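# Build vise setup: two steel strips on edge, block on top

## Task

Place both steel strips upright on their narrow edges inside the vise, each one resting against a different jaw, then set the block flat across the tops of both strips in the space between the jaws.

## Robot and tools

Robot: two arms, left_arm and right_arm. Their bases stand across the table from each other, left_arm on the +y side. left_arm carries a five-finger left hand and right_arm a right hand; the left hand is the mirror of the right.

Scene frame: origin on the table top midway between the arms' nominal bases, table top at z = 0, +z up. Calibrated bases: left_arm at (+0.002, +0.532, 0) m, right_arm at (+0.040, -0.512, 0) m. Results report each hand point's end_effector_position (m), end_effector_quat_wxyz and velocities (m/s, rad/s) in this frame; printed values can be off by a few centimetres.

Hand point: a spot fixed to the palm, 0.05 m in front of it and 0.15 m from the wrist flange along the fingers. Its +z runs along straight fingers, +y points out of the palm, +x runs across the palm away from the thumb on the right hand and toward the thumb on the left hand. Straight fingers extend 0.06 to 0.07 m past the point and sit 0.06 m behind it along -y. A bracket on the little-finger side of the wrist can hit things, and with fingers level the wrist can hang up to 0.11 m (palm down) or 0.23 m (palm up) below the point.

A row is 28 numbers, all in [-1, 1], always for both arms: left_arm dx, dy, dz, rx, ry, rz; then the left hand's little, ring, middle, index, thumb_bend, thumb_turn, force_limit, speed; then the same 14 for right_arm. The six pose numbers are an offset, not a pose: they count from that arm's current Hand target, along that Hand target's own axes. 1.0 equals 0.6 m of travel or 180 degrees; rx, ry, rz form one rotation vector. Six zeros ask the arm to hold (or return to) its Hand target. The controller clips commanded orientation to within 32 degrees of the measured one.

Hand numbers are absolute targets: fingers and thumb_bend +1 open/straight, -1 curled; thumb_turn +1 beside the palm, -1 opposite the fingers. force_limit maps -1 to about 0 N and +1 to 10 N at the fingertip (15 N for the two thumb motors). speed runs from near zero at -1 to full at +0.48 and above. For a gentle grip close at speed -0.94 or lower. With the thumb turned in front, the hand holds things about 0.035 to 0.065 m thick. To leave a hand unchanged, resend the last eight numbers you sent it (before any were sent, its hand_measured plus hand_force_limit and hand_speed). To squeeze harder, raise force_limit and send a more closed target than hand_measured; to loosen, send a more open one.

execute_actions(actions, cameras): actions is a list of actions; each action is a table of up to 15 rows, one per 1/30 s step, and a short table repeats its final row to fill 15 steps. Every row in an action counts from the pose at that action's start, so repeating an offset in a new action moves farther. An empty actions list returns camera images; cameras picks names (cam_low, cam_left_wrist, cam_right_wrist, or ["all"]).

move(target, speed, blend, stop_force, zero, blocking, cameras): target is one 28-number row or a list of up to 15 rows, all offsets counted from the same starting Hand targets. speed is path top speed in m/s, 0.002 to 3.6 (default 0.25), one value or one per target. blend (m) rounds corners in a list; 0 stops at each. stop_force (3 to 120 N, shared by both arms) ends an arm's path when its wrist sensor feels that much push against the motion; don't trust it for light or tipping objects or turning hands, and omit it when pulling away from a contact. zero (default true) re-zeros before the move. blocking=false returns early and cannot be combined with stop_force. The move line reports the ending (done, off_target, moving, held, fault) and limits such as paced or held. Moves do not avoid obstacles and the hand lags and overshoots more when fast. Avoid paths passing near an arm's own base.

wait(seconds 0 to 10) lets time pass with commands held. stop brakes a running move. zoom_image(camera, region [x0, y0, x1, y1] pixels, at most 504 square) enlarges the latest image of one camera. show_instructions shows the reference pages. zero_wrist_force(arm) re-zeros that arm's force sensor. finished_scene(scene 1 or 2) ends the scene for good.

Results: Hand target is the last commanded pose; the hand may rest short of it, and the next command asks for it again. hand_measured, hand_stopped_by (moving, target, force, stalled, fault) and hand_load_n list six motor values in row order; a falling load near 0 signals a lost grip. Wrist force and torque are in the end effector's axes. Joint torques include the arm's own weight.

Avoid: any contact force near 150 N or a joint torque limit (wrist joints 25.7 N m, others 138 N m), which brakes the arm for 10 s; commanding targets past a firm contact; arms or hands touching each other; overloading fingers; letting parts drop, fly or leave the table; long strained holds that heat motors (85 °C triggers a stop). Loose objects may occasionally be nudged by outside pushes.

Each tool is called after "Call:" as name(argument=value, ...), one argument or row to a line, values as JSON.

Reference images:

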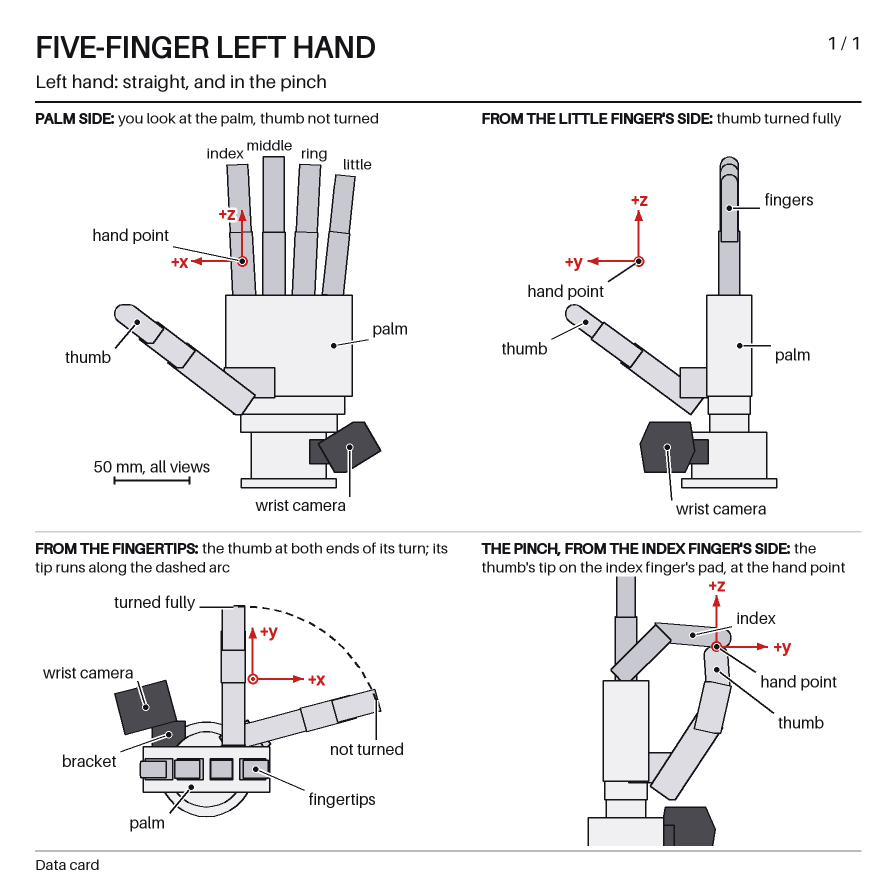

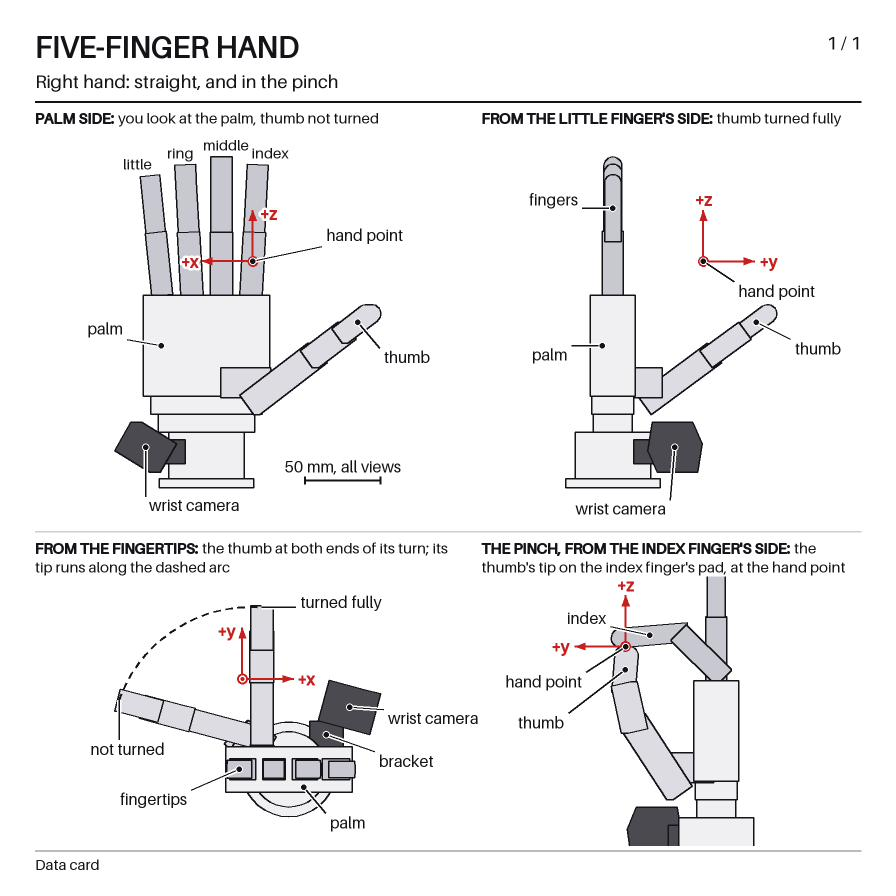

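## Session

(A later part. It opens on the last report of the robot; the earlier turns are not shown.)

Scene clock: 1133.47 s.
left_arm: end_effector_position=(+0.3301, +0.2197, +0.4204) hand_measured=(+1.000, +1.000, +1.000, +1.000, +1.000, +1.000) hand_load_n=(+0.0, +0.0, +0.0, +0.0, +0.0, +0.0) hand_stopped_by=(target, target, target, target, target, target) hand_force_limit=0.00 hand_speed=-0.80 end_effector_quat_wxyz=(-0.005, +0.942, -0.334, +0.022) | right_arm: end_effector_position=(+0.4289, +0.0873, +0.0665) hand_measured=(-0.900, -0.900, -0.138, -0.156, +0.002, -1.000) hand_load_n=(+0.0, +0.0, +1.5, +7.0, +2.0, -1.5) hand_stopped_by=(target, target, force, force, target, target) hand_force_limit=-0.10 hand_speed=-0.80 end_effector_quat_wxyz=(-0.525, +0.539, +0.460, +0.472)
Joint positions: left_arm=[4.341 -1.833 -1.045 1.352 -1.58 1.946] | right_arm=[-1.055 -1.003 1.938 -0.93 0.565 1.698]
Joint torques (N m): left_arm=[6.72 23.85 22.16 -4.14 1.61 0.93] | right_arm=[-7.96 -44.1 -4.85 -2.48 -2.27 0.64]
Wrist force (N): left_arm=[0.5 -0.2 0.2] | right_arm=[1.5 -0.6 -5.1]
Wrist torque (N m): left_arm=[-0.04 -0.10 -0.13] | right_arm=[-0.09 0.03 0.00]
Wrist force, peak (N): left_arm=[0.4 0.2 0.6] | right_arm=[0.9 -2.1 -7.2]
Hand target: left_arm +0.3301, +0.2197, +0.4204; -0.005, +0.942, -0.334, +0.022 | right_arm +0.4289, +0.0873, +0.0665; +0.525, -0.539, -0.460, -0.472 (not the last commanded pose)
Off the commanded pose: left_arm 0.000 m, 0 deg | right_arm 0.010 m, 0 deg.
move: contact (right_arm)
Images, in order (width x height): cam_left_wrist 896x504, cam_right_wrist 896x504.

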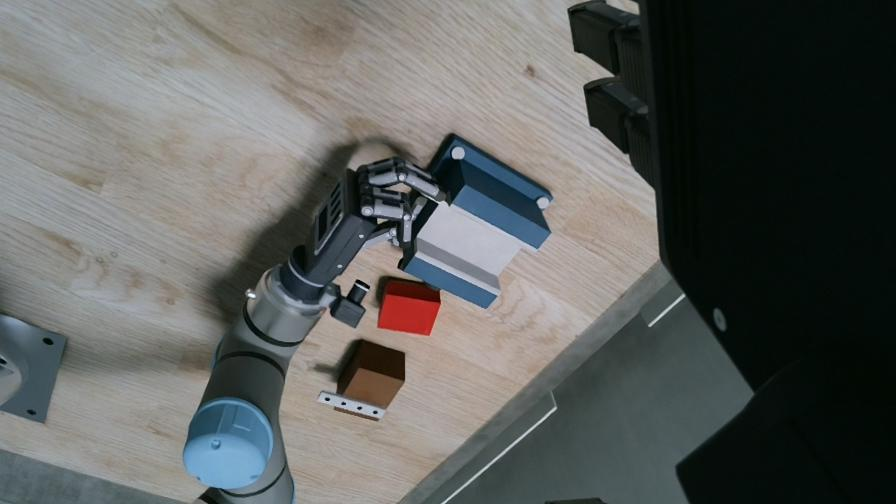

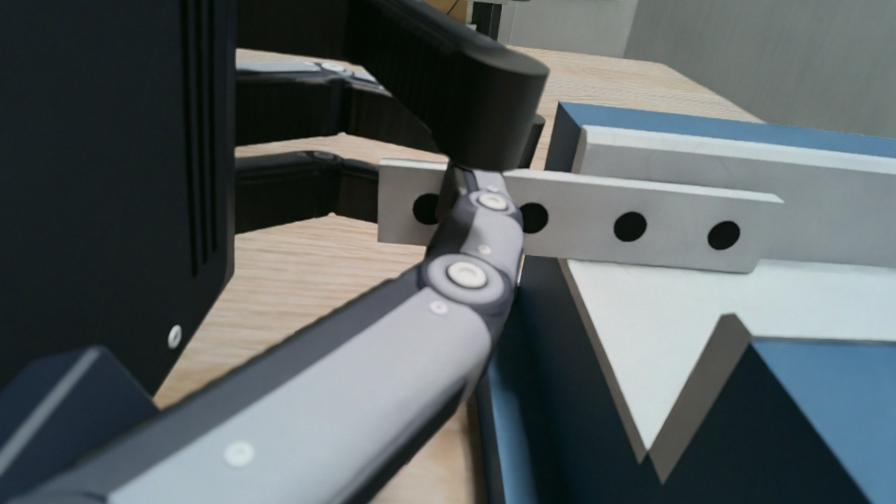

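Call:
move(
  target=[0,0,0,0,0,0,1,1,1,1,1,1,0,-0.8,0.0017,0.0125,-0.0008,0,0,0,-0.9,-0.9,-0.4,-0.4,0.0,-1,-0.1,-0.8],
  cameras=["cam_right_wrist"],
  speed=0.01,
  stop_force=4,
)

Call:
zoom_image(
  camera="cam_right_wrist",
  region=[500, 100, 896, 330],
)

Scene clock: 1160.07 s.
left_arm: end_effector_position=(+0.3301, +0.2197, +0.4204) hand_measured=(+1.000, +1.000, +1.000, +1.000, +1.000, +1.000) hand_load_n=(+0.0, +0.0, +0.0, +0.0, +0.0, +0.0) hand_stopped_by=(target, target, target, target, target, target) hand_force_limit=0.00 hand_speed=-0.80 end_effector_quat_wxyz=(-0.005, +0.942, -0.334, +0.022) | right_arm: end_effector_position=(+0.4365, +0.0866, +0.0666) hand_measured=(-0.900, -0.900, -0.138, -0.156, +0.002, -1.000) hand_load_n=(+0.0, +0.0, +3.0, +8.0, +2.0, -1.5) hand_stopped_by=(target, target, force, force, target, target) hand_force_limit=-0.10 hand_speed=-0.80 end_effector_quat_wxyz=(-0.525, +0.539, +0.460, +0.472)
Joint positions: left_arm=[4.341 -1.833 -1.045 1.352 -1.58 1.946] | right_arm=[-1.064 -0.996 1.924 -0.923 0.555 1.698]
Joint torques (N m): left_arm=[6.06 23.91 21.18 -4.27 1.54 0.88] | right_arm=[-9.5 -22.86 -23.35 0.29 -1.92 -1.36]
Wrist force (N): left_arm=[0.2 0.0 0.3] | right_arm=[1.3 -1.3 -1.8]
Wrist torque (N m): left_arm=[-0.01 -0.05 -0.15] | right_arm=[-0.04 -0.04 0.03]
Wrist force, peak (N): left_arm=[0.4 -0.2 0.6] | right_arm=[1.3 -0.6 -5.2]
Hand target: left_arm +0.3301, +0.2197, +0.4204; -0.005, +0.942, -0.334, +0.022 | right_arm +0.4365, +0.0866, +0.0666; +0.525, -0.539, -0.460, -0.472
Off the commanded pose: left_arm 0.000 m, 0 deg | right_arm 0.000 m, 0 deg.
move: done
Images, in order (width x height): cam_right_wrist 896x504.

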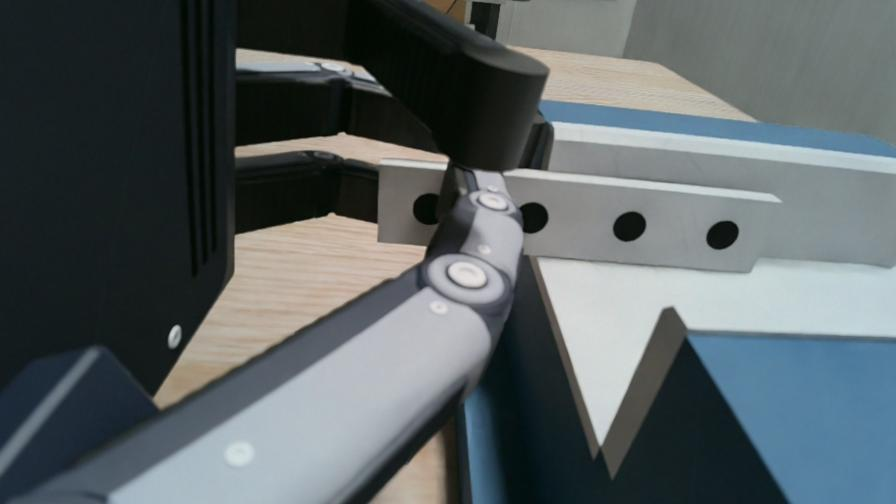

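Scaled by 1.273.

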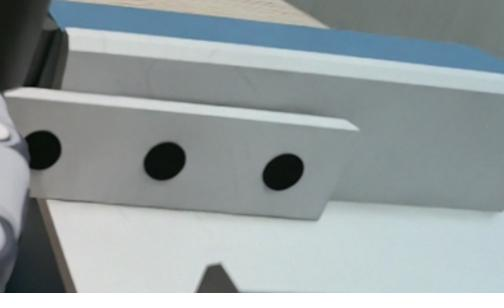

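Call:
move(
  target=[0,0,0,0,0,0,1,1,1,1,1,1,0,-0.8,0,0,0,0,0,0,-0.9,-0.9,0.25,0.25,0.0,-1,-0.1,-0.75],
  cameras=["cam_right_wrist"],
)

Call:
zoom_image(
  camera="cam_right_wrist",
  region=[360, 100, 860, 330],
)

Scene clock: 1166.73 s.
left_arm: end_effector_position=(+0.3301, +0.2197, +0.4204) hand_measured=(+1.000, +1.000, +1.000, +1.000, +1.000, +1.000) hand_load_n=(+0.0, +0.0, +0.0, +0.0, +0.0, +0.0) hand_stopped_by=(target, target, target, target, target, target) hand_force_limit=0.00 hand_speed=-0.80 end_effector_quat_wxyz=(-0.005, +0.942, -0.334, +0.022) | right_arm: end_effector_position=(+0.4365, +0.0866, +0.0666) hand_measured=(-0.900, -0.900, +0.250, +0.250, +0.002, -1.000) hand_load_n=(-0.5, +0.0, +0.0, +0.0, +0.0, +0.0) hand_stopped_by=(target, target, target, target, target, target) hand_force_limit=-0.10 hand_speed=-0.75 end_effector_quat_wxyz=(-0.525, +0.539, +0.460, +0.472)
Joint positions: left_arm=[4.341 -1.833 -1.045 1.352 -1.58 1.946] | right_arm=[-1.064 -0.996 1.924 -0.923 0.555 1.698]
Joint torques (N m): left_arm=[6.37 23.75 21.65 -4.18 1.47 0.82] | right_arm=[-6.26 -24.75 -23.44 -0.34 -1.91 -1.29]
Wrist force (N): left_arm=[0.1 0.2 0.4] | right_arm=[0.7 -0.7 -1.8]
Wrist torque (N m): left_arm=[0.00 -0.04 -0.17] | right_arm=[-0.03 -0.05 0.04]
Wrist force, peak (N): left_arm=[0.4 0.3 0.5] | right_arm=[1.2 -1.5 -2.1]
Hand target: left_arm +0.3301, +0.2197, +0.4204; -0.005, +0.942, -0.334, +0.022 | right_arm +0.4365, +0.0866, +0.0666; +0.525, -0.539, -0.460, -0.472
Off the commanded pose: left_arm 0.000 m, 0 deg | right_arm 0.000 m, 0 deg.
move: done
Images, in order (width x height): cam_right_wrist 896x504.

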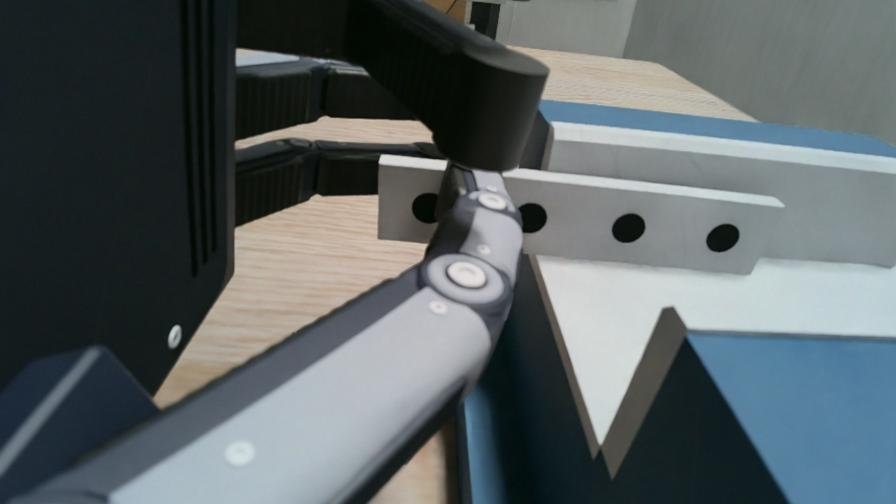

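Scaled by 1.008.

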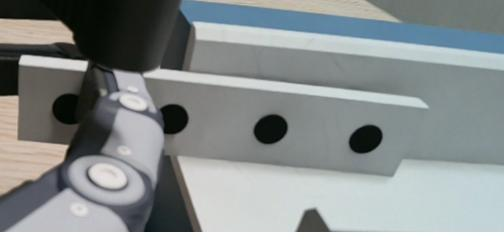

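Call:
move(
  target=[
    [0,0,0,0,0,0,1,1,1,1,1,1,0,-0.8,0,0,-0.015,0,0,0,-0.9,-0.9,0.25,0.25,0.0,-1,-0.1,-0.75],
    [0,0,0,0,0,0,1,1,1,1,1,1,0,-0.8,-0.0087,-0.066,-0.015,0,0,0,-0.9,-0.9,0.25,0.25,0.0,-1,-0.1,-0.75],
    [0,0,0,0,0,0,1,1,1,1,1,1,0,-0.8,-0.0087,-0.066,-0.015,0,0,-0.0417,-0.9,-0.9,-0.15,-0.15,-0.5,-1,-0.1,-0.5],
  ],
  cameras=["cam_right_wrist","cam_left_wrist"],
  speed=[0.02,0.05,0.05],
)

Call:
zoom_image(
  camera="cam_right_wrist",
  region=[400, 60, 896, 340],
)

Call:
zoom_image(
  camera="cam_left_wrist",
  region=[380, 140, 540, 280],
)

Scene clock: 1199.27 s.
left_arm: end_effector_position=(+0.3301, +0.2197, +0.4204) hand_measured=(+1.000, +1.000, +1.000, +1.000, +1.000, +1.000) hand_load_n=(+0.0, +0.0, +0.0, +0.0, +0.0, +0.5) hand_stopped_by=(target, target, target, target, target, target) hand_force_limit=0.00 hand_speed=-0.80 end_effector_quat_wxyz=(-0.005, +0.942, -0.334, +0.022) | right_arm: end_effector_position=(+0.3963, +0.0787, +0.0666) hand_measured=(-0.900, -0.900, -0.150, -0.150, -0.500, -1.000) hand_load_n=(+0.0, +0.0, +0.0, +0.0, +0.0, +0.0) hand_stopped_by=(target, target, target, target, target, target) hand_force_limit=-0.10 hand_speed=-0.50 end_effector_quat_wxyz=(-0.493, +0.507, +0.494, +0.506)
Joint positions: left_arm=[4.341 -1.833 -1.045 1.352 -1.58 1.946] | right_arm=[-1.027 -1.035 2.035 -0.995 0.592 1.567]
Joint torques (N m): left_arm=[6.61 23.5 21.87 -4.16 1.38 0.77] | right_arm=[11.66 -20.67 -4.16 -2.09 0.95 -1.81]
Wrist force (N): left_arm=[0.1 0.2 0.0] | right_arm=[0.5 -0.8 -1.8]
Wrist torque (N m): left_arm=[0.04 -0.04 -0.17] | right_arm=[-0.03 -0.04 0.10]
Wrist force, peak (N): left_arm=[0.5 0.2 0.5] | right_arm=[0.5 -0.8 -2.2]
Hand target: left_arm +0.3301, +0.2197, +0.4204; -0.005, +0.942, -0.334, +0.022 | right_arm +0.3963, +0.0787, +0.0666; +0.493, -0.507, -0.494, -0.506
Off the commanded pose: left_arm 0.000 m, 0 deg | right_arm 0.000 m, 0 deg.
move: done
Images, in order (width x height): cam_left_wrist 896x504, cam_right_wrist 896x504.

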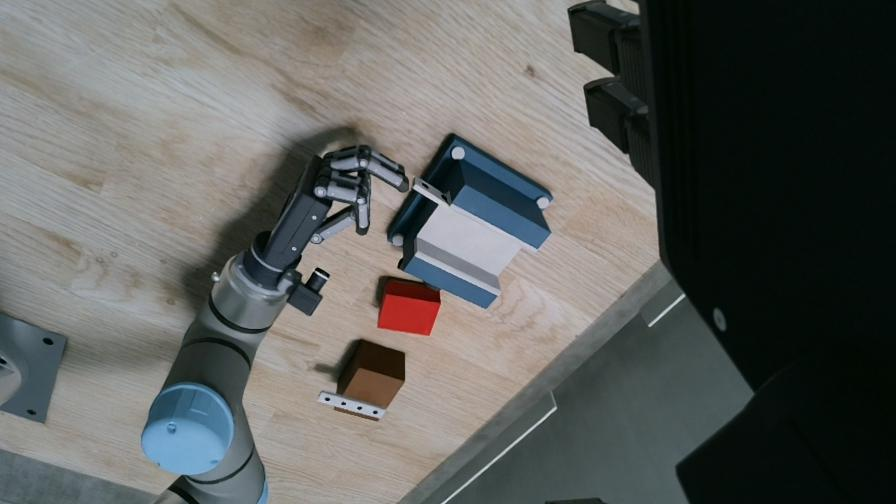

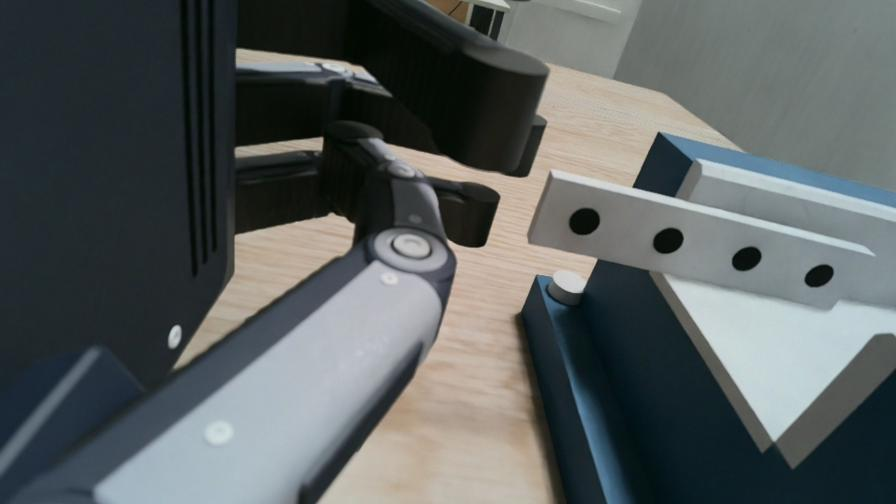

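Scaled by 1.016.

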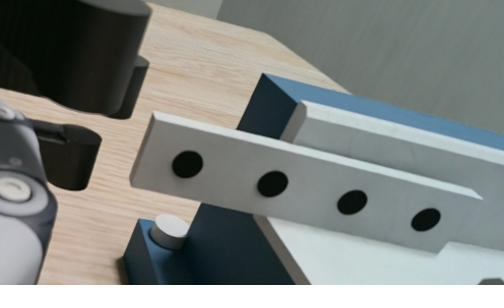

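Scaled by 3.150.

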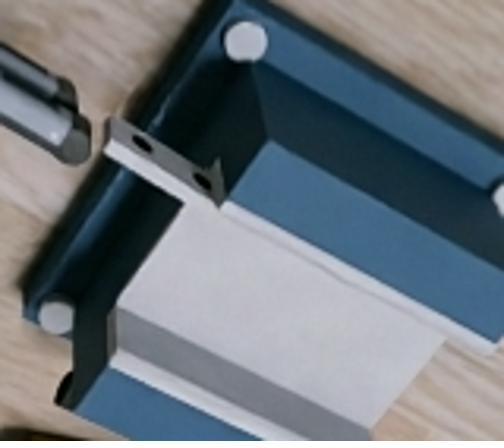

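Call:
move(
  target=[
    [0,0,0,0,0,0,1,1,1,1,1,1,0,-0.8,0.0133,0,0,0,0,0,-0.9,-0.9,-0.15,-0.15,-0.5,-1,-0.1,-0.5],
    [0,0,0,0,0,0,1,1,1,1,1,1,0,-0.8,0.0133,0.075,0.002,0,0,0,-0.9,-0.9,-0.15,-0.15,-0.5,-1,-0.1,-0.5],
  ],
  cameras=["cam_right_wrist","cam_left_wrist"],
  speed=[0.02,0.02],
  stop_force=4,
)

Call:
zoom_image(
  camera="cam_right_wrist",
  region=[400, 60, 896, 340],
)

Call:
zoom_image(
  camera="cam_left_wrist",
  region=[380, 140, 540, 280],
)

Scene clock: 1216.30 s.
left_arm: end_effector_position=(+0.3301, +0.2197, +0.4204) hand_measured=(+1.000, +1.000, +1.000, +1.000, +1.000, +1.000) hand_load_n=(+0.0, +0.0, +0.0, +0.0, +0.0, +0.0) hand_stopped_by=(target, target, target, target, target, target) hand_force_limit=0.00 hand_speed=-0.80 end_effector_quat_wxyz=(-0.005, +0.942, -0.334, +0.022) | right_arm: end_effector_position=(+0.4414, +0.0787, +0.0746) hand_measured=(-0.900, -0.900, -0.150, -0.150, -0.500, -1.000) hand_load_n=(+0.0, +0.0, +0.0, +0.0, +0.0, +0.0) hand_stopped_by=(target, target, target, target, target, target) hand_force_limit=-0.10 hand_speed=-0.50 end_effector_quat_wxyz=(-0.493, +0.507, +0.494, +0.506)
Joint positions: left_arm=[4.341 -1.833 -1.045 1.352 -1.58 1.946] | right_arm=[-1.079 -1.005 1.94 -0.93 0.54 1.567]
Joint torques (N m): left_arm=[5.54 24.46 21.67 -4.12 1.27 0.59] | right_arm=[-9.68 -23.03 -23.26 0.31 -1.98 -1.64]
Wrist force (N): left_arm=[0.0 -0.1 0.3] | right_arm=[0.4 -1.1 -1.9]
Wrist torque (N m): left_arm=[-0.02 -0.01 -0.16] | right_arm=[-0.05 -0.03 0.09]
Wrist force, peak (N): left_arm=[0.4 -0.1 0.6] | right_arm=[0.5 -1.3 -2.3]
Hand target: left_arm +0.3301, +0.2197, +0.4204; -0.005, +0.942, -0.334, +0.022 | right_arm +0.4414, +0.0787, +0.0746; +0.493, -0.507, -0.494, -0.506
Off the commanded pose: left_arm 0.000 m, 0 deg | right_arm 0.000 m, 0 deg.
move: done
Images, in order (width x height): cam_left_wrist 896x504, cam_right_wrist 896x504.

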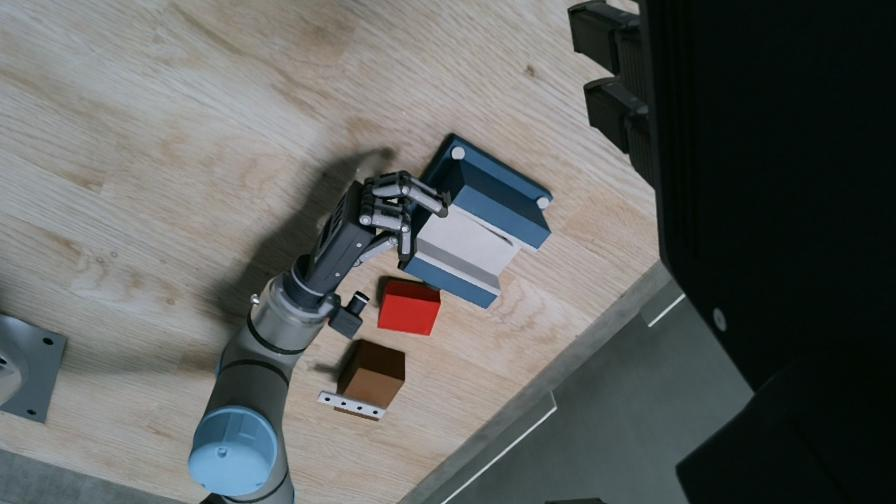

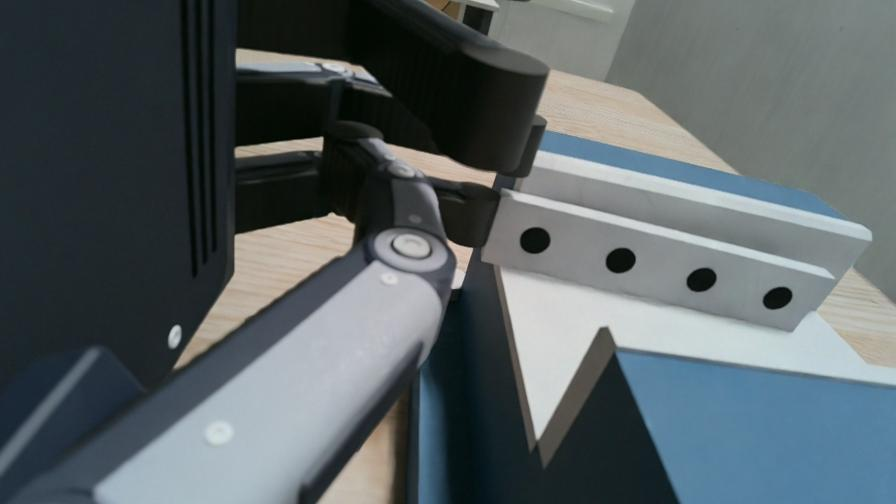

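Scaled by 1.016.

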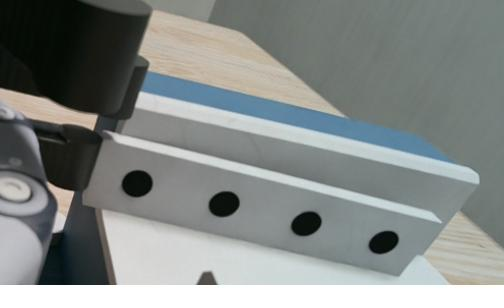

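Scaled by 3.150.

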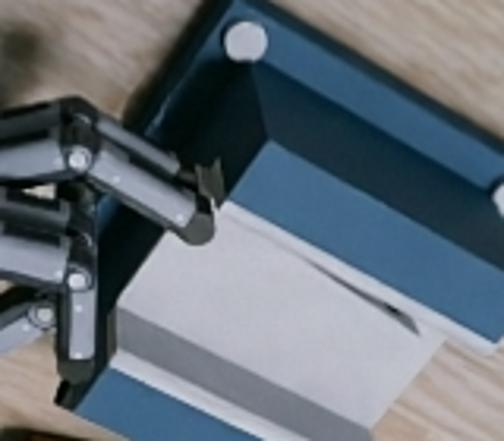

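Call:
move(
  target=[
    [0,0,0,0,0,0,1,1,1,1,1,1,0,-0.8,0,-0.0667,0,0,0,0,-0.9,-0.9,-0.15,-0.15,-0.5,-1,-0.1,-0.5],
    [0,0,0,0,0,0,1,1,1,1,1,1,0,-0.8,0.2833,-0.0667,0,0,0,0,-0.9,-0.9,-0.15,-0.15,-0.5,-1,-0.1,-0.5],
    [0,0,0,0,0,0,1,1,1,1,1,1,0,-0.8,0.2923,-0.028,-0.2988,0.0327,-0.4992,-0.0327,-0.9,-0.9,0.1,0.08,0.3,-1,-0.1,-0.3],
    [0,0,0,0,0,0,1,1,1,1,1,1,0,-0.8,0.1423,0.0203,-0.5773,0.0327,-0.4992,-0.0327,-0.9,-0.9,0.1,0.08,0.3,-1,-0.1,-0.3],
    [0,0,0,0,0,0,1,1,1,1,1,1,0,-0.8,-0.0152,0.0203,-0.5773,0.0327,-0.4992,-0.0327,-0.9,-0.9,0.1,0.08,0.3,-1,-0.1,-0.3],
  ],
  cameras=["cam_right_wrist","cam_left_wrist"],
  speed=[0.08,0.2,0.3,0.25,0.12],
  blend=[0.005,0.03,0,0.03,0],
)

Scene clock: 1263.10 s.
left_arm: end_effector_position=(+0.3301, +0.2197, +0.4204) hand_measured=(+1.000, +1.000, +1.000, +1.000, +1.000, +1.000) hand_load_n=(+0.0, +0.0, +0.0, +0.0, +0.0, +0.0) hand_stopped_by=(target, target, target, target, target, target) hand_force_limit=0.00 hand_speed=-0.80 end_effector_quat_wxyz=(-0.005, +0.942, -0.334, +0.022) | right_arm: end_effector_position=(+0.4444, -0.2679, +0.0664) hand_measured=(-0.900, -0.900, +0.100, +0.080, +0.300, -1.000) hand_load_n=(+0.0, +0.0, +0.0, +0.0, +0.0, +0.0) hand_stopped_by=(target, target, target, target, target, target) hand_force_limit=-0.10 hand_speed=-0.30 end_effector_quat_wxyz=(+0.001, +0.669, +0.743, -0.001)
Joint positions: left_arm=[4.341 -1.833 -1.045 1.352 -1.58 1.946] | right_arm=[-1.238 -1.1 1.711 0.962 1.573 0.251]
Joint torques (N m): left_arm=[5.79 24.44 21.19 -4.19 1.04 0.61] | right_arm=[-8.57 -19.7 -6.98 1.27 -1.62 -1.71]
Wrist force (N): left_arm=[0.2 0.3 0.1] | right_arm=[0.0 -0.1 -0.1]
Wrist torque (N m): left_arm=[0.03 -0.05 -0.17] | right_arm=[0.01 -0.02 0.04]
Wrist force, peak (N): left_arm=[0.6 0.1 0.3] | right_arm=[-0.8 -1.5 -2.0]
Hand target: left_arm +0.3301, +0.2197, +0.4204; -0.005, +0.942, -0.334, +0.022 | right_arm +0.4444, -0.2679, +0.0664; +0.001, +0.669, +0.743, -0.001
Off the commanded pose: left_arm 0.000 m, 0 deg | right_arm 0.000 m, 0 deg.
move: done
Images, in order (width x height): cam_left_wrist 896x504, cam_right_wrist 896x504.

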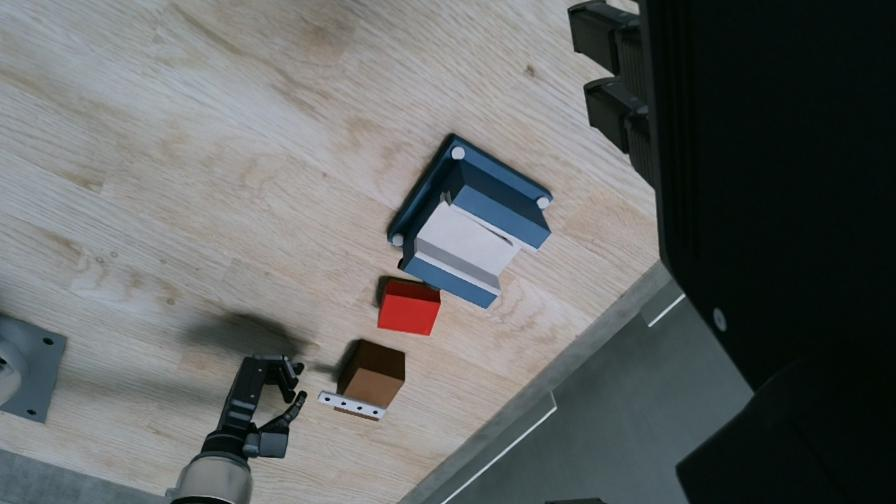

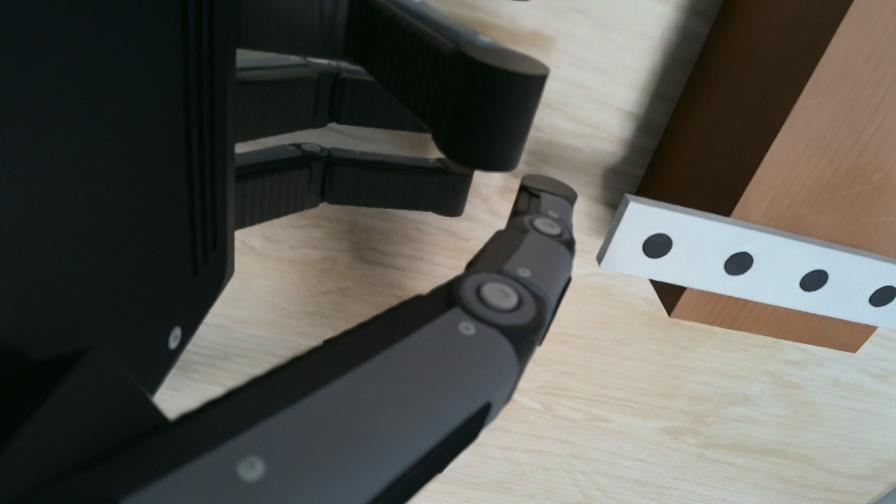

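Call:
move(
  target=[0,0,0,0,0,0,1,1,1,1,1,1,0,-0.8,0,0.0835,0.0015,0,0,0,-0.9,-0.9,0.1,0.08,0.3,-1,-0.1,-0.3],
  cameras=["cam_right_wrist"],
  speed=0.05,
  stop_force=3,
)

Scene clock: 1272.93 s.
left_arm: end_effector_position=(+0.3301, +0.2197, +0.4204) hand_measured=(+1.000, +1.000, +1.000, +1.000, +1.000, +1.000) hand_load_n=(+0.0, +0.0, +0.0, +0.0, +0.0, +0.0) hand_stopped_by=(target, target, target, target, target, target) hand_force_limit=0.00 hand_speed=-0.80 end_effector_quat_wxyz=(-0.005, +0.942, -0.334, +0.022) | right_arm: end_effector_position=(+0.4943, -0.2627, +0.0654) hand_measured=(-0.900, -0.900, +0.100, +0.080, +0.300, -1.000) hand_load_n=(+0.0, +0.5, +0.0, +0.0, +0.0, -0.5) hand_stopped_by=(target, target, target, target, target, target) hand_force_limit=-0.10 hand_speed=-0.30 end_effector_quat_wxyz=(+0.001, +0.669, +0.743, -0.001)
Joint positions: left_arm=[4.341 -1.833 -1.045 1.352 -1.58 1.946] | right_arm=[-1.265 -1.01 1.566 1.016 1.573 0.224]
Joint torques (N m): left_arm=[5.92 23.04 21.18 -4.19 1.08 0.42] | right_arm=[-8.8 -24.47 -25.78 3.68 1.29 -1.78]
Wrist force (N): left_arm=[-0.1 -0.1 0.6] | right_arm=[-0.1 0.4 -0.3]
Wrist torque (N m): left_arm=[-0.05 0.00 -0.16] | right_arm=[0.08 0.00 0.06]
Wrist force, peak (N): left_arm=[0.5 0.3 0.4] | right_arm=[0.1 0.5 -0.5]
Hand target: left_arm +0.3301, +0.2197, +0.4204; -0.005, +0.942, -0.334, +0.022 | right_arm +0.4943, -0.2627, +0.0654; +0.001, +0.669, +0.743, -0.001
Off the commanded pose: left_arm 0.000 m, 0 deg | right_arm 0.000 m, 0 deg.
move: done
Images, in order (width x height): cam_right_wrist 896x504.

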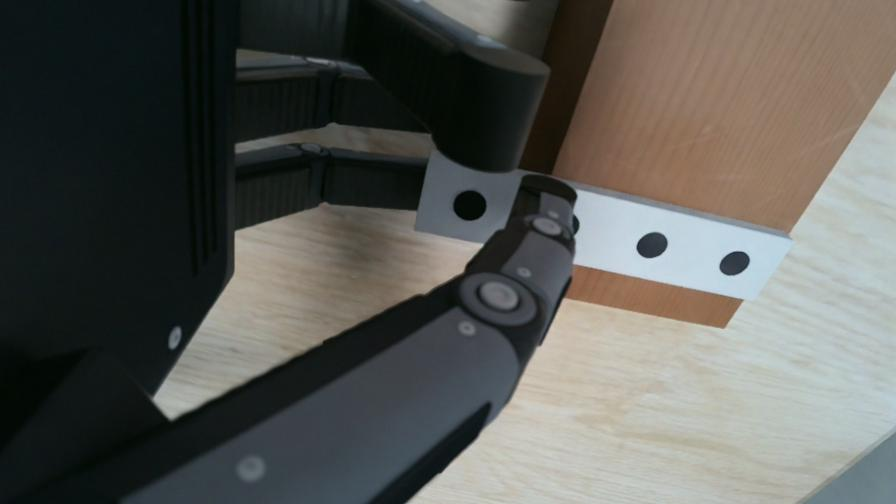

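Call:
move(
  target=[0,0,0,0,0,0,1,1,1,1,1,1,0,-0.8,0,0,0,0,0,0,-0.9,-0.9,0.1,0.08,0.0,-1,-0.1,-0.5],
  cameras=[],
)

Call:
move(
  target=[0,0,0,0,0,0,1,1,1,1,1,1,0,-0.8,0,0,0,0,0,0,-0.9,-0.9,-0.4,-0.4,0.0,-1,0,-0.8],
  cameras=["cam_right_wrist"],
)

Scene clock: 1280.17 s.
left_arm: end_effector_position=(+0.3301, +0.2197, +0.4204) hand_measured=(+1.000, +1.000, +1.000, +1.000, +1.000, +1.000) hand_load_n=(+0.0, +0.0, +0.0, +0.0, +0.0, +0.0) hand_stopped_by=(target, target, target, target, target, target) hand_force_limit=0.00 hand_speed=-0.80 end_effector_quat_wxyz=(-0.005, +0.942, -0.334, +0.022) | right_arm: end_effector_position=(+0.4943, -0.2627, +0.0654) hand_measured=(-0.900, -0.900, +0.100, +0.080, +0.000, -1.000) hand_load_n=(+0.0, +0.0, +0.0, +0.0, +0.0, +0.0) hand_stopped_by=(target, target, target, target, target, target) hand_force_limit=-0.10 hand_speed=-0.50 end_effector_quat_wxyz=(+0.001, +0.669, +0.743, -0.001)
Joint positions: left_arm=[4.341 -1.833 -1.045 1.352 -1.58 1.946] | right_arm=[-1.265 -1.01 1.566 1.016 1.573 0.224]
Joint torques (N m): left_arm=[6.55 24.05 21.66 -4.14 0.99 0.31] | right_arm=[-9.01 -24.21 -24.92 3.63 1.23 -1.6]
Wrist force (N): left_arm=[0.2 -0.2 0.4] | right_arm=[-0.3 0.2 -0.3]
Wrist torque (N m): left_arm=[-0.05 -0.06 -0.15] | right_arm=[0.05 0.03 0.04]
Wrist force, peak (N): left_arm=[0.6 0.1 0.3] | right_arm=[-0.3 0.0 -0.6]
Hand target: left_arm +0.3301, +0.2197, +0.4204; -0.005, +0.942, -0.334, +0.022 | right_arm +0.4943, -0.2627, +0.0654; +0.001, +0.669, +0.743, -0.001
Off the commanded pose: left_arm 0.000 m, 0 deg | right_arm 0.000 m, 0 deg.
move: done
No camera images: "cameras" was empty.

Scene clock: 1280.87 s.
left_arm: end_effector_position=(+0.3301, +0.2197, +0.4204) hand_measured=(+1.000, +1.000, +1.000, +1.000, +1.000, +1.000) hand_load_n=(+0.0, +0.0, +0.0, +0.0, +0.0, +0.0) hand_stopped_by=(target, target, target, target, target, target) hand_force_limit=0.00 hand_speed=-0.80 end_effector_quat_wxyz=(-0.005, +0.942, -0.334, +0.022) | right_arm: end_effector_position=(+0.4943, -0.2627, +0.0654) hand_measured=(-0.900, -0.900, -0.138, -0.156, +0.000, -1.000) hand_load_n=(+0.0, +0.0, +5.0, +9.0, +1.0, -0.5) hand_stopped_by=(target, target, force, force, target, target) hand_force_limit=0.00 hand_speed=-0.80 end_effector_quat_wxyz=(+0.001, +0.669, +0.743, -0.001)
Joint positions: left_arm=[4.341 -1.833 -1.045 1.352 -1.58 1.946] | right_arm=[-1.265 -1.01 1.566 1.016 1.573 0.224]
Joint torques (N m): left_arm=[5.84 23.59 22.07 -4.22 0.84 0.29] | right_arm=[-8.71 -25.7 -24.97 3.58 1.26 -1.59]
Wrist force (N): left_arm=[0.2 0.0 0.3] | right_arm=[-0.1 0.3 0.5]
Wrist torque (N m): left_arm=[-0.01 -0.05 -0.15] | right_arm=[0.08 -0.01 0.06]
Wrist force, peak (N): left_arm=[0.2 0.2 0.7] | right_arm=[-0.1 0.4 0.6]
Hand target: left_arm +0.3301, +0.2197, +0.4204; -0.005, +0.942, -0.334, +0.022 | right_arm +0.4943, -0.2627, +0.0654; +0.001, +0.669, +0.743, -0.001
Off the commanded pose: left_arm 0.000 m, 0 deg | right_arm 0.000 m, 0 deg.
move: done
Images, in order (width x height): cam_right_wrist 896x504.

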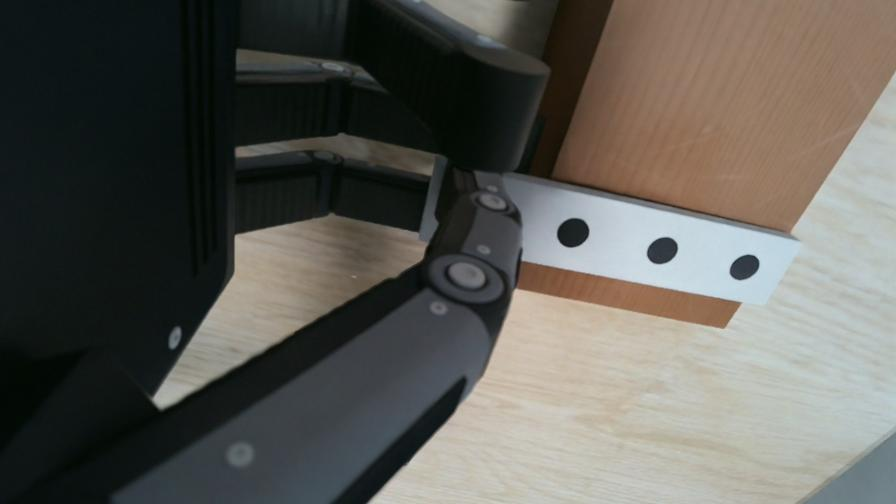

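Call:
move(
  target=[0,0,0,0,0,0,1,1,1,1,1,1,0,-0.8,0,0,-0.0417,0,0,0,-0.9,-0.9,-0.4,-0.4,0.0,-1,0,-0.8],
  cameras=["cam_right_wrist"],
  speed=0.04,
)

Scene clock: 1285.90 s.
left_arm: end_effector_position=(+0.3301, +0.2197, +0.4204) hand_measured=(+1.000, +1.000, +1.000, +1.000, +1.000, +1.000) hand_load_n=(+0.0, +0.0, +0.0, +0.0, +0.0, +0.0) hand_stopped_by=(target, target, target, target, target, target) hand_force_limit=0.00 hand_speed=-0.80 end_effector_quat_wxyz=(-0.005, +0.942, -0.334, +0.022) | right_arm: end_effector_position=(+0.4943, -0.2626, +0.0904) hand_measured=(-0.900, -0.900, -0.138, -0.156, +0.000, -1.000) hand_load_n=(+0.0, +0.0, +5.0, +9.0, +1.0, -0.5) hand_stopped_by=(target, target, force, force, target, target) hand_force_limit=0.00 hand_speed=-0.80 end_effector_quat_wxyz=(+0.001, +0.669, +0.743, -0.001)
Joint positions: left_arm=[4.341 -1.833 -1.045 1.352 -1.58 1.946] | right_arm=[-1.265 -1.04 1.541 1.071 1.573 0.224]
Joint torques (N m): left_arm=[6.24 24.01 22.08 -4.1 0.89 0.19] | right_arm=[11.14 -46.33 -25.86 3.52 1.18 1.35]
Wrist force (N): left_arm=[0.3 0.3 0.4] | right_arm=[-0.1 0.2 0.3]
Wrist torque (N m): left_arm=[0.03 -0.06 -0.16] | right_arm=[0.08 0.01 0.05]
Wrist force, peak (N): left_arm=[0.2 0.0 0.7] | right_arm=[0.1 0.3 0.9]
Hand target: left_arm +0.3301, +0.2197, +0.4204; -0.005, +0.942, -0.334, +0.022 | right_arm +0.4943, -0.2626, +0.0904; +0.001, +0.669, +0.743, -0.001
Off the commanded pose: left_arm 0.000 m, 0 deg | right_arm 0.000 m, 0 deg.
move: done
Images, in order (width x height): cam_right_wrist 896x504.

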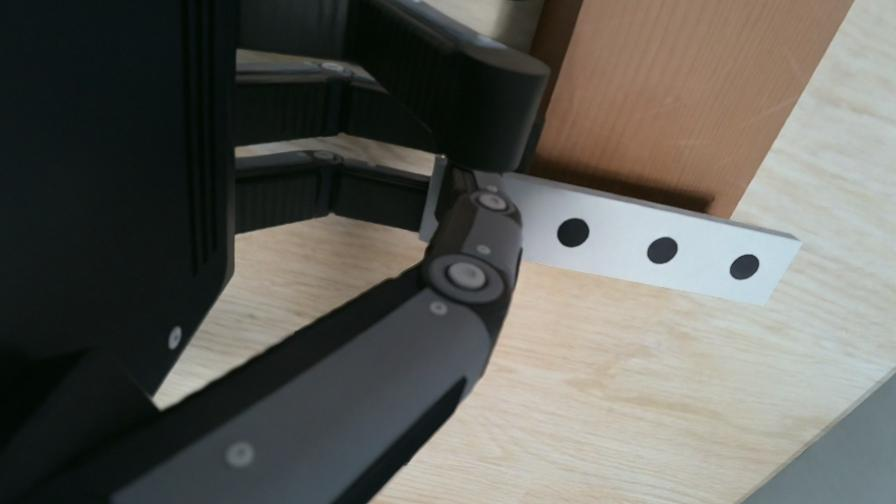

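Call:
move(
  target=[
    [0,0,0,0,0,0,1,1,1,1,1,1,0,-0.8,0,0,-0.2,0,0,0,-0.9,-0.9,-0.4,-0.4,0.0,-1,0,-0.8],
    [0,0,0,0,0,0,1,1,1,1,1,1,0,-0.8,-0.039,0.4945,-0.3167,0,0,0,-0.9,-0.9,-0.4,-0.4,0.0,-1,0,-0.8],
  ],
  cameras=[],
  speed=0.02,
  blocking=false,
)

Call:
stop(
)

Scene clock: 1298.93 s.
left_arm: end_effector_position=(+0.3301, +0.2197, +0.4204) hand_measured=(+1.000, +1.000, +1.000, +1.000, +1.000, +1.000) hand_load_n=(+0.0, +0.0, +0.0, +0.0, +0.0, +0.0) hand_stopped_by=(target, target, target, target, target, target) hand_force_limit=0.00 hand_speed=-0.80 end_effector_quat_wxyz=(-0.005, +0.942, -0.334, +0.022) | right_arm: end_effector_position=(+0.4943, -0.2626, +0.0979) hand_measured=(-0.900, -0.900, -0.138, -0.156, +0.000, -1.000) hand_load_n=(+0.0, +0.0, +5.0, +8.5, +1.5, -1.0) hand_stopped_by=(target, target, force, force, target, target) hand_force_limit=0.00 hand_speed=-0.80 end_effector_quat_wxyz=(+0.001, +0.669, +0.743, -0.001) end_effector_velocity=(+0.000, +0.000, +0.020) end_effector_angular_velocity=(+0.000, +0.000, +0.001)
Joint positions: left_arm=[4.341 -1.833 -1.045 1.352 -1.58 1.946] | right_arm=[-1.265 -1.048 1.533 1.088 1.573 0.224]
Joint velocities: left_arm=[within noise] | right_arm=[0 -0.022 -0.022 0.044 0 0]
Joint torques (N m): left_arm=[5.68 23.42 22.26 -4.1 0.8 0.28] | right_arm=[12 -44.98 -25.28 3.66 1.15 1.43]
Wrist force (N): left_arm=[0.2 0.2 0.3] | right_arm=[0.1 0.2 0.6]
Wrist torque (N m): left_arm=[0.01 -0.06 -0.16] | right_arm=[0.06 -0.03 0.06]
Wrist force, peak (N): left_arm=[0.4 0.3 0.4] | right_arm=[0.0 0.2 0.9]
Hand target: left_arm +0.3301, +0.2197, +0.4204; -0.005, +0.942, -0.334, +0.022 | right_arm +0.4943, -0.2626, +0.1003; +0.001, +0.669, +0.743, -0.001
Off the commanded pose: left_arm 0.000 m, 0 deg | right_arm 0.349 m, 0 deg.
move: running; path passed 0 of 2 targets
No camera images: "cameras" was empty.

Scene clock: 1299.20 s.
left_arm: end_effector_position=(+0.3301, +0.2197, +0.4204) hand_measured=(+1.000, +1.000, +1.000, +1.000, +1.000, +1.000) hand_load_n=(+0.0, +0.0, +0.0, +0.0, +0.0, +0.0) hand_stopped_by=(target, target, target, target, target, target) hand_force_limit=0.00 hand_speed=-0.80 end_effector_quat_wxyz=(-0.005, +0.942, -0.334, +0.022) | right_arm: end_effector_position=(+0.4943, -0.2626, +0.1005) hand_measured=(-0.900, -0.900, -0.138, -0.156, +0.000, -1.000) hand_load_n=(+0.0, +0.0, +5.0, +8.5, +1.5, -0.5) hand_stopped_by=(target, target, force, force, target, target) hand_force_limit=0.00 hand_speed=-0.80 end_effector_quat_wxyz=(+0.001, +0.669, +0.743, -0.001)
Joint positions: left_arm=[4.341 -1.833 -1.045 1.352 -1.58 1.946] | right_arm=[-1.265 -1.051 1.53 1.093 1.573 0.224]
Joint velocities: within noise
Joint torques (N m): left_arm=[5.19 24.37 21.66 -4.22 0.81 0.29] | right_arm=[11.95 -45.63 -26.31 3.63 1.12 1.53]
Motor temperatures (°C): left_arm=[29 32 30 34 33 33] | right_arm=[27 26 29 38 33 41]
Wrist force (N): left_arm=[0.3 -0.4 0.3] | right_arm=[-0.2 0.1 0.5]
Wrist torque (N m): left_arm=[-0.08 -0.07 -0.13] | right_arm=[0.06 0.02 0.04]
Wrist force, peak (N): left_arm=[0.3 -0.4 0.3] | right_arm=[-0.3 0.0 0.6]
Hand target: left_arm +0.3301, +0.2197, +0.4204; -0.005, +0.942, -0.334, +0.022 | right_arm +0.4943, -0.2626, +0.1007; +0.001, +0.669, +0.743, -0.001 (not the last commanded pose)
Off the commanded pose: left_arm 0.000 m, 0 deg | right_arm 0.348 m, 0 deg.
earlier move: stopped; path passed 0 of 2 targets

Call:
move(
  target=[
    [0,0,0,0,0,0,1,1,1,1,1,1,0,-0.8,0,0,-0.2488,0,0,0,-0.9,-0.9,-0.4,-0.4,0.0,-1,0,-0.8],
    [0,0,0,0,0,0,1,1,1,1,1,1,0,-0.8,0.4945,-0.039,-0.2988,0,0,0,-0.9,-0.9,-0.4,-0.4,0.0,-1,0,-0.8],
    [0,0,0,0,0,0,1,1,1,1,1,1,0,-0.8,0.4945,-0.039,-0.2988,-0.0153,0.4999,0.0153,-0.9,-0.9,-0.4,-0.4,0.0,-1,0,-0.8],
  ],
  cameras=["cam_right_wrist","cam_left_wrist"],
  speed=[0.2,0.2,0.25],
  blend=[0.04,0,0],
)

Scene clock: 1313.37 s.
left_arm: end_effector_position=(+0.3301, +0.2197, +0.4204) hand_measured=(+1.000, +1.000, +1.000, +1.000, +1.000, +1.000) hand_load_n=(+0.0, +0.0, +0.0, +0.0, -0.5, +0.5) hand_stopped_by=(target, target, target, target, target, target) hand_force_limit=0.00 hand_speed=-0.80 end_effector_quat_wxyz=(-0.005, +0.942, -0.334, +0.022) | right_arm: end_effector_position=(+0.4402, +0.0305, +0.2792) hand_measured=(-0.900, -0.900, -0.138, -0.156, +0.000, -1.000) hand_load_n=(+0.0, +0.0, +3.5, +8.0, +3.0, +0.0) hand_stopped_by=(target, target, force, force, target, target) hand_force_limit=0.00 hand_speed=-0.80 end_effector_quat_wxyz=(-0.510, +0.490, +0.511, +0.488)
Joint positions: left_arm=[4.341 -1.833 -1.045 1.352 -1.58 1.946] | right_arm=[-1.2 -1.375 1.821 -0.438 0.35 1.565]
Joint torques (N m): left_arm=[4.99 24.47 20.99 -4.2 0.76 0.13] | right_arm=[11.97 -35.82 -11.66 -2 1.82 1.41]
Wrist force (N): left_arm=[0.2 0.1 0.3] | right_arm=[-0.1 -1.1 -1.9]
Wrist torque (N m): left_arm=[0.00 -0.05 -0.16] | right_arm=[-0.06 -0.04 0.03]
Wrist force, peak (N): left_arm=[0.6 0.2 0.4] | right_arm=[-0.3 -1.0 -2.2]
Hand target: left_arm +0.3301, +0.2197, +0.4204; -0.005, +0.942, -0.334, +0.022 | right_arm +0.4402, +0.0305, +0.2792; +0.510, -0.490, -0.511, -0.488
Off the commanded pose: left_arm 0.000 m, 0 deg | right_arm 0.000 m, 0 deg.
elbow stopped short (right arm): the move would have taken joint 3 (elbow) straighter than the controller allows.
move: done
Images, in order (width x height): cam_left_wrist 896x504, cam_right_wrist 896x504.

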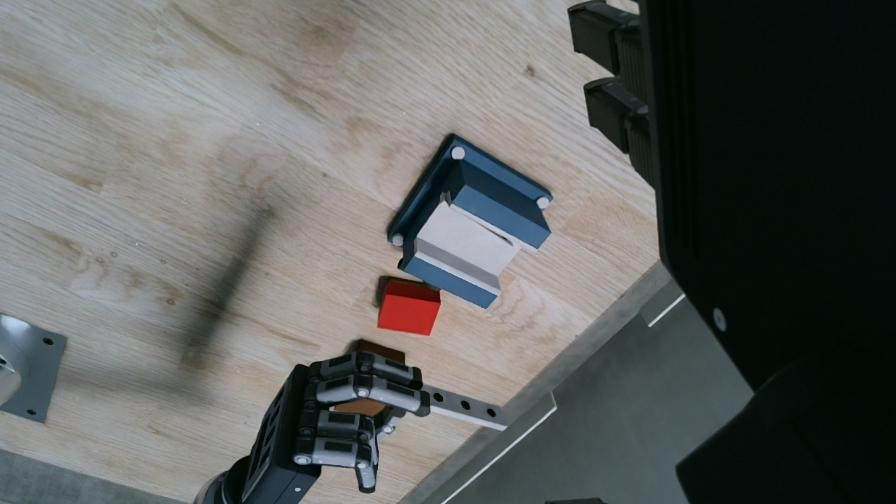

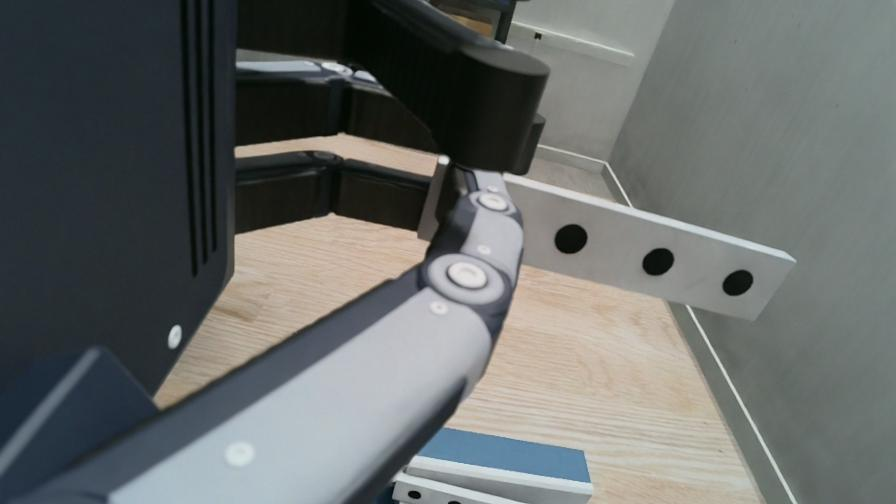

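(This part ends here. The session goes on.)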